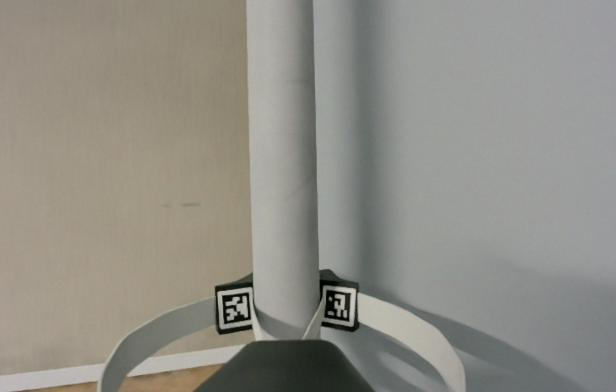

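>>> move --blocking false --r2 '{"base":{"translate_m":-0.25,"strafe_m":-0.11},"pace":"slow","contact_limits":{"translate_m":0.7}}'

>>> wait --seconds 4 --cameras '[]'

>>> move --blocking false --r2 '{"base":{"translate_m":-0.25,"strafe_m":-0.11},"pace":"slow","contact_limits":{"translate_m":0.7}}'

>>> wait --seconds 4 --cameras '["r2_head_left_camera","r2_wrist_camera","r1_head_left_camera"]'

Scene clock: 178.10 s.
move: r2 moving
r1: as last shown
r1.base_tilt: forward=-1.5 right=+1.3
r1.lidar_m: 1.16 0.80 0.73 0.76 0.83 0.77 0.80 1.07 2.02 2.11 2.77 3.74
r1.motor_effort: lift_m=+24(24) arm_m=+4(4) wheel_0=-2(3) wheel_1=+0(0) wheel_2=+1(1)
r1.servo_current: wrist_yaw_rad=39(65) wrist_pitch_rad=33(52) wrist_roll_rad=46(59) gripper_m=39(46)
r1.wrist_depth_mm: - - - - - - - / - - - - - - - / - - 1808 - - - - / - - 1708 - - - - / - - 1025 - - - - / - - 190 - 187 - - / - 141 182 154 - - -
r2.base_odometry: x=-3.357 y=-0.470 heading=-2.395
r2.turned_by_wheels: +0.002
r2.turned_by_imu: +0.020
r2.base_tilt: forward=-0.6 right=+0.0
r2.lidar_m: 0.66 2.67 2.90 1.55 1.55 2.67 2.09 2.05 1.02 0.78 0.60 0.61
r2.base_status: translate_m moving; strafe_m moving
r2.joint_positions: lift_m=+0.850 arm_m=+0.279 wrist_yaw_rad=+0.022 wrist_pitch_rad=+0.001 wrist_roll_rad=+0.000 gripper_m=-0.033
r2.joint_status: not commanded
r2.measured_speeds: translate_m=-0.050 strafe_m=-0.021 rotate_rad=-0.002 lift_m=+0.000 arm_m=+0.000 wrist_yaw_rad=+0.000 wrist_pitch_rad=+0.000 wrist_roll_rad=+0.000
r2.motor_effort: lift_m=+21(21) arm_m=-17(17) wheel_0=+2(11) wheel_1=-8(8) wheel_2=+35(35)
r2.servo_current: wrist_yaw_rad=137(143) wrist_pitch_rad=46(46) wrist_roll_rad=52(52) gripper_m=143(150)
r2.contact_limits: arm_m 1; translate_m 0.7
r2.hand_pose: x=+0.7399 y=-0.0809 z=+1.0276 quat_wxyz=(+1.000, +0.000, +0.001, +0.011) (m; r2's base frame)
r2.wrist_depth_mm: - - - 166 206 175 - / - - - 166 208 174 156 / - - - 166 216 175 - / - - - 167 213 175 - / - - - 167 213 177 - / - - 183 168 181 177 - / - - - - 210 165 -
pictures: none

Scene clock: 181.53 s.
earlier move: r2 done
r1.base_odometry: x=+0.000 y=+0.000 heading=+2.800
r1.turned_by_wheels: +0.000
r1.turned_by_imu: +0.000
r1.base_tilt: forward=-1.6 right=+1.3
r1.lidar_m: 1.15 0.80 0.73 0.77 0.83 0.76 0.82 1.08 2.04 2.11 2.76 3.73
r1.base_status: not commanded
r1.joint_positions: lift_m=+0.900 arm_m=+0.000 wrist_yaw_rad=+0.002 wrist_pitch_rad=+0.002 wrist_roll_rad=+0.000 gripper_m=+0.056
r1.joint_status: not commanded
r1.measured_speeds: all 0
r1.motor_effort: lift_m=+24(24) arm_m=+4(4) wheel_0=-2(3) wheel_1=+0(1) wheel_2=+0(1)
r1.servo_current: wrist_yaw_rad=39(72) wrist_pitch_rad=46(52) wrist_roll_rad=39(72) gripper_m=39(52)
r1.hand_pose: x=+0.4595 y=-0.0867 z=+1.0772 quat_wxyz=(+1.000, +0.000, +0.001, +0.001) (m; r1's base frame)
r1.wrist_depth_mm: - - - - - - - / - - - - - - - / - - - - - - - / - - - - - - - / - - - - - - - / - - 190 - 187 - - / - 140 1025 153 - - -
r2.base_odometry: x=-3.254 y=-0.233 heading=-2.395
r2.turned_by_wheels: +0.000
r2.turned_by_imu: +0.285
r2.base_tilt: forward=-0.5 right=+0.0
r2.lidar_m: 0.67 2.88 1.86 1.63 3.07 2.07 1.89 1.19 0.77 0.65 0.55 0.56
r2.base_status: done
r2.joint_positions: lift_m=+0.850 arm_m=+0.279 wrist_yaw_rad=+0.022 wrist_pitch_rad=+0.001 wrist_roll_rad=+0.000 gripper_m=-0.033
r2.joint_status: not commanded
r2.measured_speeds: all 0
r2.on_its_own: wrist_yaw_rad is at rest, and its servo_current (143 mA) is outside its rest range (0 to 104 mA)
r2.motor_effort: lift_m=+21(21) arm_m=-18(20) wheel_0=+8(11) wheel_1=-2(9) wheel_2=+30(37)
r2.servo_current: wrist_yaw_rad=143(150) wrist_pitch_rad=39(46) wrist_roll_rad=52(59) gripper_m=143(150)
r2.contact_limits: arm_m 1; translate_m 0.7
r2.hand_pose: x=+0.7400 y=-0.0809 z=+1.0276 quat_wxyz=(+1.000, +0.000, +0.001, +0.011) (m; r2's base frame)
r2.wrist_depth_mm: - - - 167 203 167 - / - - - 163 204 163 - / - - - 167 208 166 - / - - - 168 209 171 - / - - - 166 209 167 149 / - - 184 167 190 168 - / - - - - 206 154 -
wait: 3.43 of 4 s (r2 has come to rest)
pictures: none
No camera images: "cameras" was empty.

Scene clock: 182.03 s.
move: r2 moving
r1: as last shown
r1.lidar_m: 1.18 0.80 0.73 0.76 0.80 0.77 0.80 1.07 2.03 2.10 2.77 3.72
r1.servo_current: wrist_yaw_rad=33(59) wrist_pitch_rad=39(46) wrist_roll_rad=33(59) gripper_m=39(46)
r2.base_odometry: x=-3.249 y=-0.221 heading=-2.390
r2.turned_by_wheels: +0.005
r2.turned_by_imu: +0.010
r2.base_tilt: forward=-0.4 right=+0.2
r2.lidar_m: 0.67 2.90 1.83 1.64 3.04 2.03 1.90 1.16 0.77 0.65 0.54 0.56
r2.base_status: translate_m moving; strafe_m moving
r2.joint_positions: lift_m=+0.850 arm_m=+0.279 wrist_yaw_rad=+0.022 wrist_pitch_rad=+0.001 wrist_roll_rad=+0.000 gripper_m=-0.033
r2.joint_status: not commanded
r2.measured_speeds: translate_m=-0.041 strafe_m=-0.021 rotate_rad=+0.026 lift_m=+0.000 arm_m=+0.000 wrist_yaw_rad=+0.000 wrist_pitch_rad=+0.000 wrist_roll_rad=+0.000
r2.motor_effort: lift_m=+21(21) arm_m=-15(18) wheel_0=+3(11) wheel_1=-6(7) wheel_2=+34(36)
r2.servo_current: wrist_yaw_rad=137(143) wrist_pitch_rad=33(46) wrist_roll_rad=33(59) gripper_m=143(150)
r2.contact_limits: arm_m 1; translate_m 0.7
r2.hand_pose: x=+0.7398 y=-0.0809 z=+1.0276 quat_wxyz=(+1.000, +0.000, +0.001, +0.011) (m; r2's base frame)
r2.wrist_depth_mm: - - - 167 204 163 - / - - - 167 205 163 - / - - - 167 208 166 - / - - - 167 209 171 - / - - - 167 211 167 149 / - - 183 167 181 168 - / - - - - 206 154 -
pictures: none

Scene clock: 186.03 s.
earlier move: r2 contact_stop
r1.base_odometry: x=+0.000 y=+0.000 heading=+2.800
r1.turned_by_wheels: +0.000
r1.turned_by_imu: +0.000
r1.base_tilt: forward=-1.6 right=+1.2
r1.lidar_m: 1.18 0.80 0.72 0.76 0.80 0.76 0.82 1.07 2.04 2.09 2.74 3.73
r1.base_status: not commanded
r1.joint_positions: lift_m=+0.900 arm_m=+0.000 wrist_yaw_rad=+0.002 wrist_pitch_rad=+0.002 wrist_roll_rad=+0.000 gripper_m=+0.056
r1.joint_status: not commanded
r1.measured_speeds: all 0
r1.motor_effort: lift_m=+24(24) arm_m=+4(4) wheel_0=-2(3) wheel_1=+0(1) wheel_2=+1(1)
r1.servo_current: wrist_yaw_rad=52(72) wrist_pitch_rad=46(52) wrist_roll_rad=52(72) gripper_m=39(46)
r1.hand_pose: x=+0.4595 y=-0.0867 z=+1.0772 quat_wxyz=(+1.000, +0.000, +0.001, +0.001) (m; r1's base frame)
r1.wrist_depth_mm: - - - - - - - / - - - - - - - / - - 1708 - - - - / - - 1756 - - - - / - - 1008 - - - - / - - 190 - 188 - - / - 140 182 153 - - -
r2.base_odometry: x=-3.383 y=-0.196 heading=-2.430
r2.turned_by_wheels: -0.040
r2.turned_by_imu: -0.007
r2.base_tilt: forward=-0.6 right=+0.1
r2.lidar_m: 0.65 2.80 3.54 1.72 3.23 2.17 2.00 1.00 0.67 0.52 0.48 0.48
r2.base_status: translate_m contact_stop; strafe_m contact_stop
r2.joint_positions: lift_m=+0.850 arm_m=+0.278 wrist_yaw_rad=+0.005 wrist_pitch_rad=+0.001 wrist_roll_rad=+0.000 gripper_m=-0.034
r2.joint_status: not commanded
r2.measured_speeds: translate_m=+0.052 strafe_m=-0.035 rotate_rad=-0.027 lift_m=+0.000 arm_m=+0.000 wrist_yaw_rad=+0.000 wrist_pitch_rad=+0.000 wrist_roll_rad=+0.000
r2.on_its_own: the wheels are slack since a contact_stop
r2.motor_effort: lift_m=+21(21) arm_m=-7(18) wheel_0=-2(11) wheel_1=+0(13) wheel_2=+0(36)
r2.servo_current: wrist_yaw_rad=52(169) wrist_pitch_rad=46(46) wrist_roll_rad=52(59) gripper_m=117(150)
r2.contact_limits: arm_m 1; translate_m 0.7
r2.hand_pose: x=+0.7380 y=-0.0859 z=+1.0277 quat_wxyz=(+1.000, +0.000, +0.001, +0.003) (m; r2's base frame)
r2.wrist_depth_mm: - - - 161 220 162 - / - - - 162 213 163 - / - - - 164 224 165 144 / - - - 165 217 171 - / - - - 166 228 167 - / - - 184 167 180 167 - / - - - - 211 156 -
wait: 4.00 s; no rest
pictures: r1_head_left_camera, r2_head_left_camera, r2_wrist_camera
Images, in order (width x height): r1_head_left_camera 420x672, r2_head_left_camera 420x672, r2_wrist_camera 616x392.

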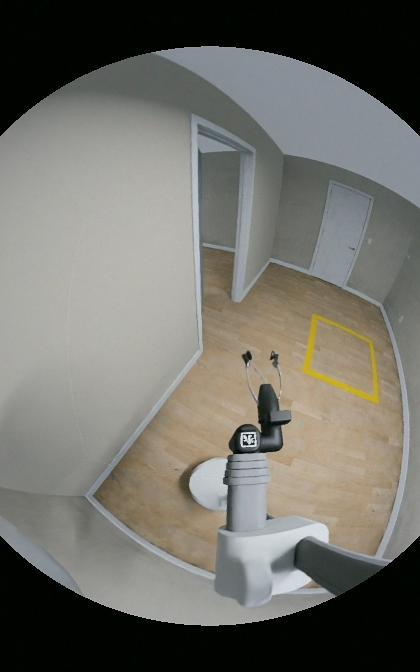

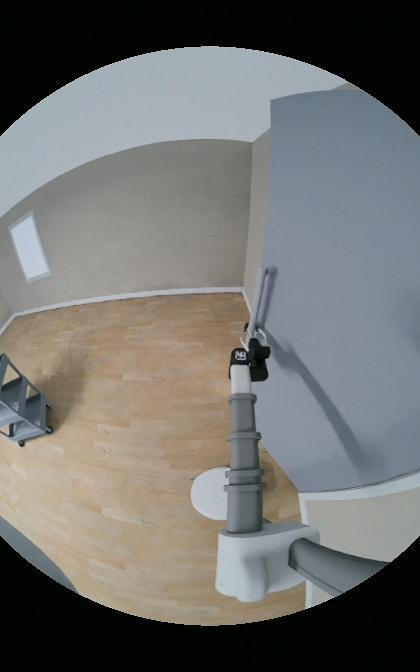

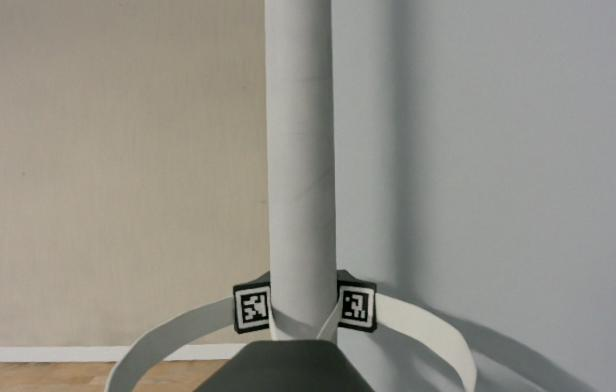

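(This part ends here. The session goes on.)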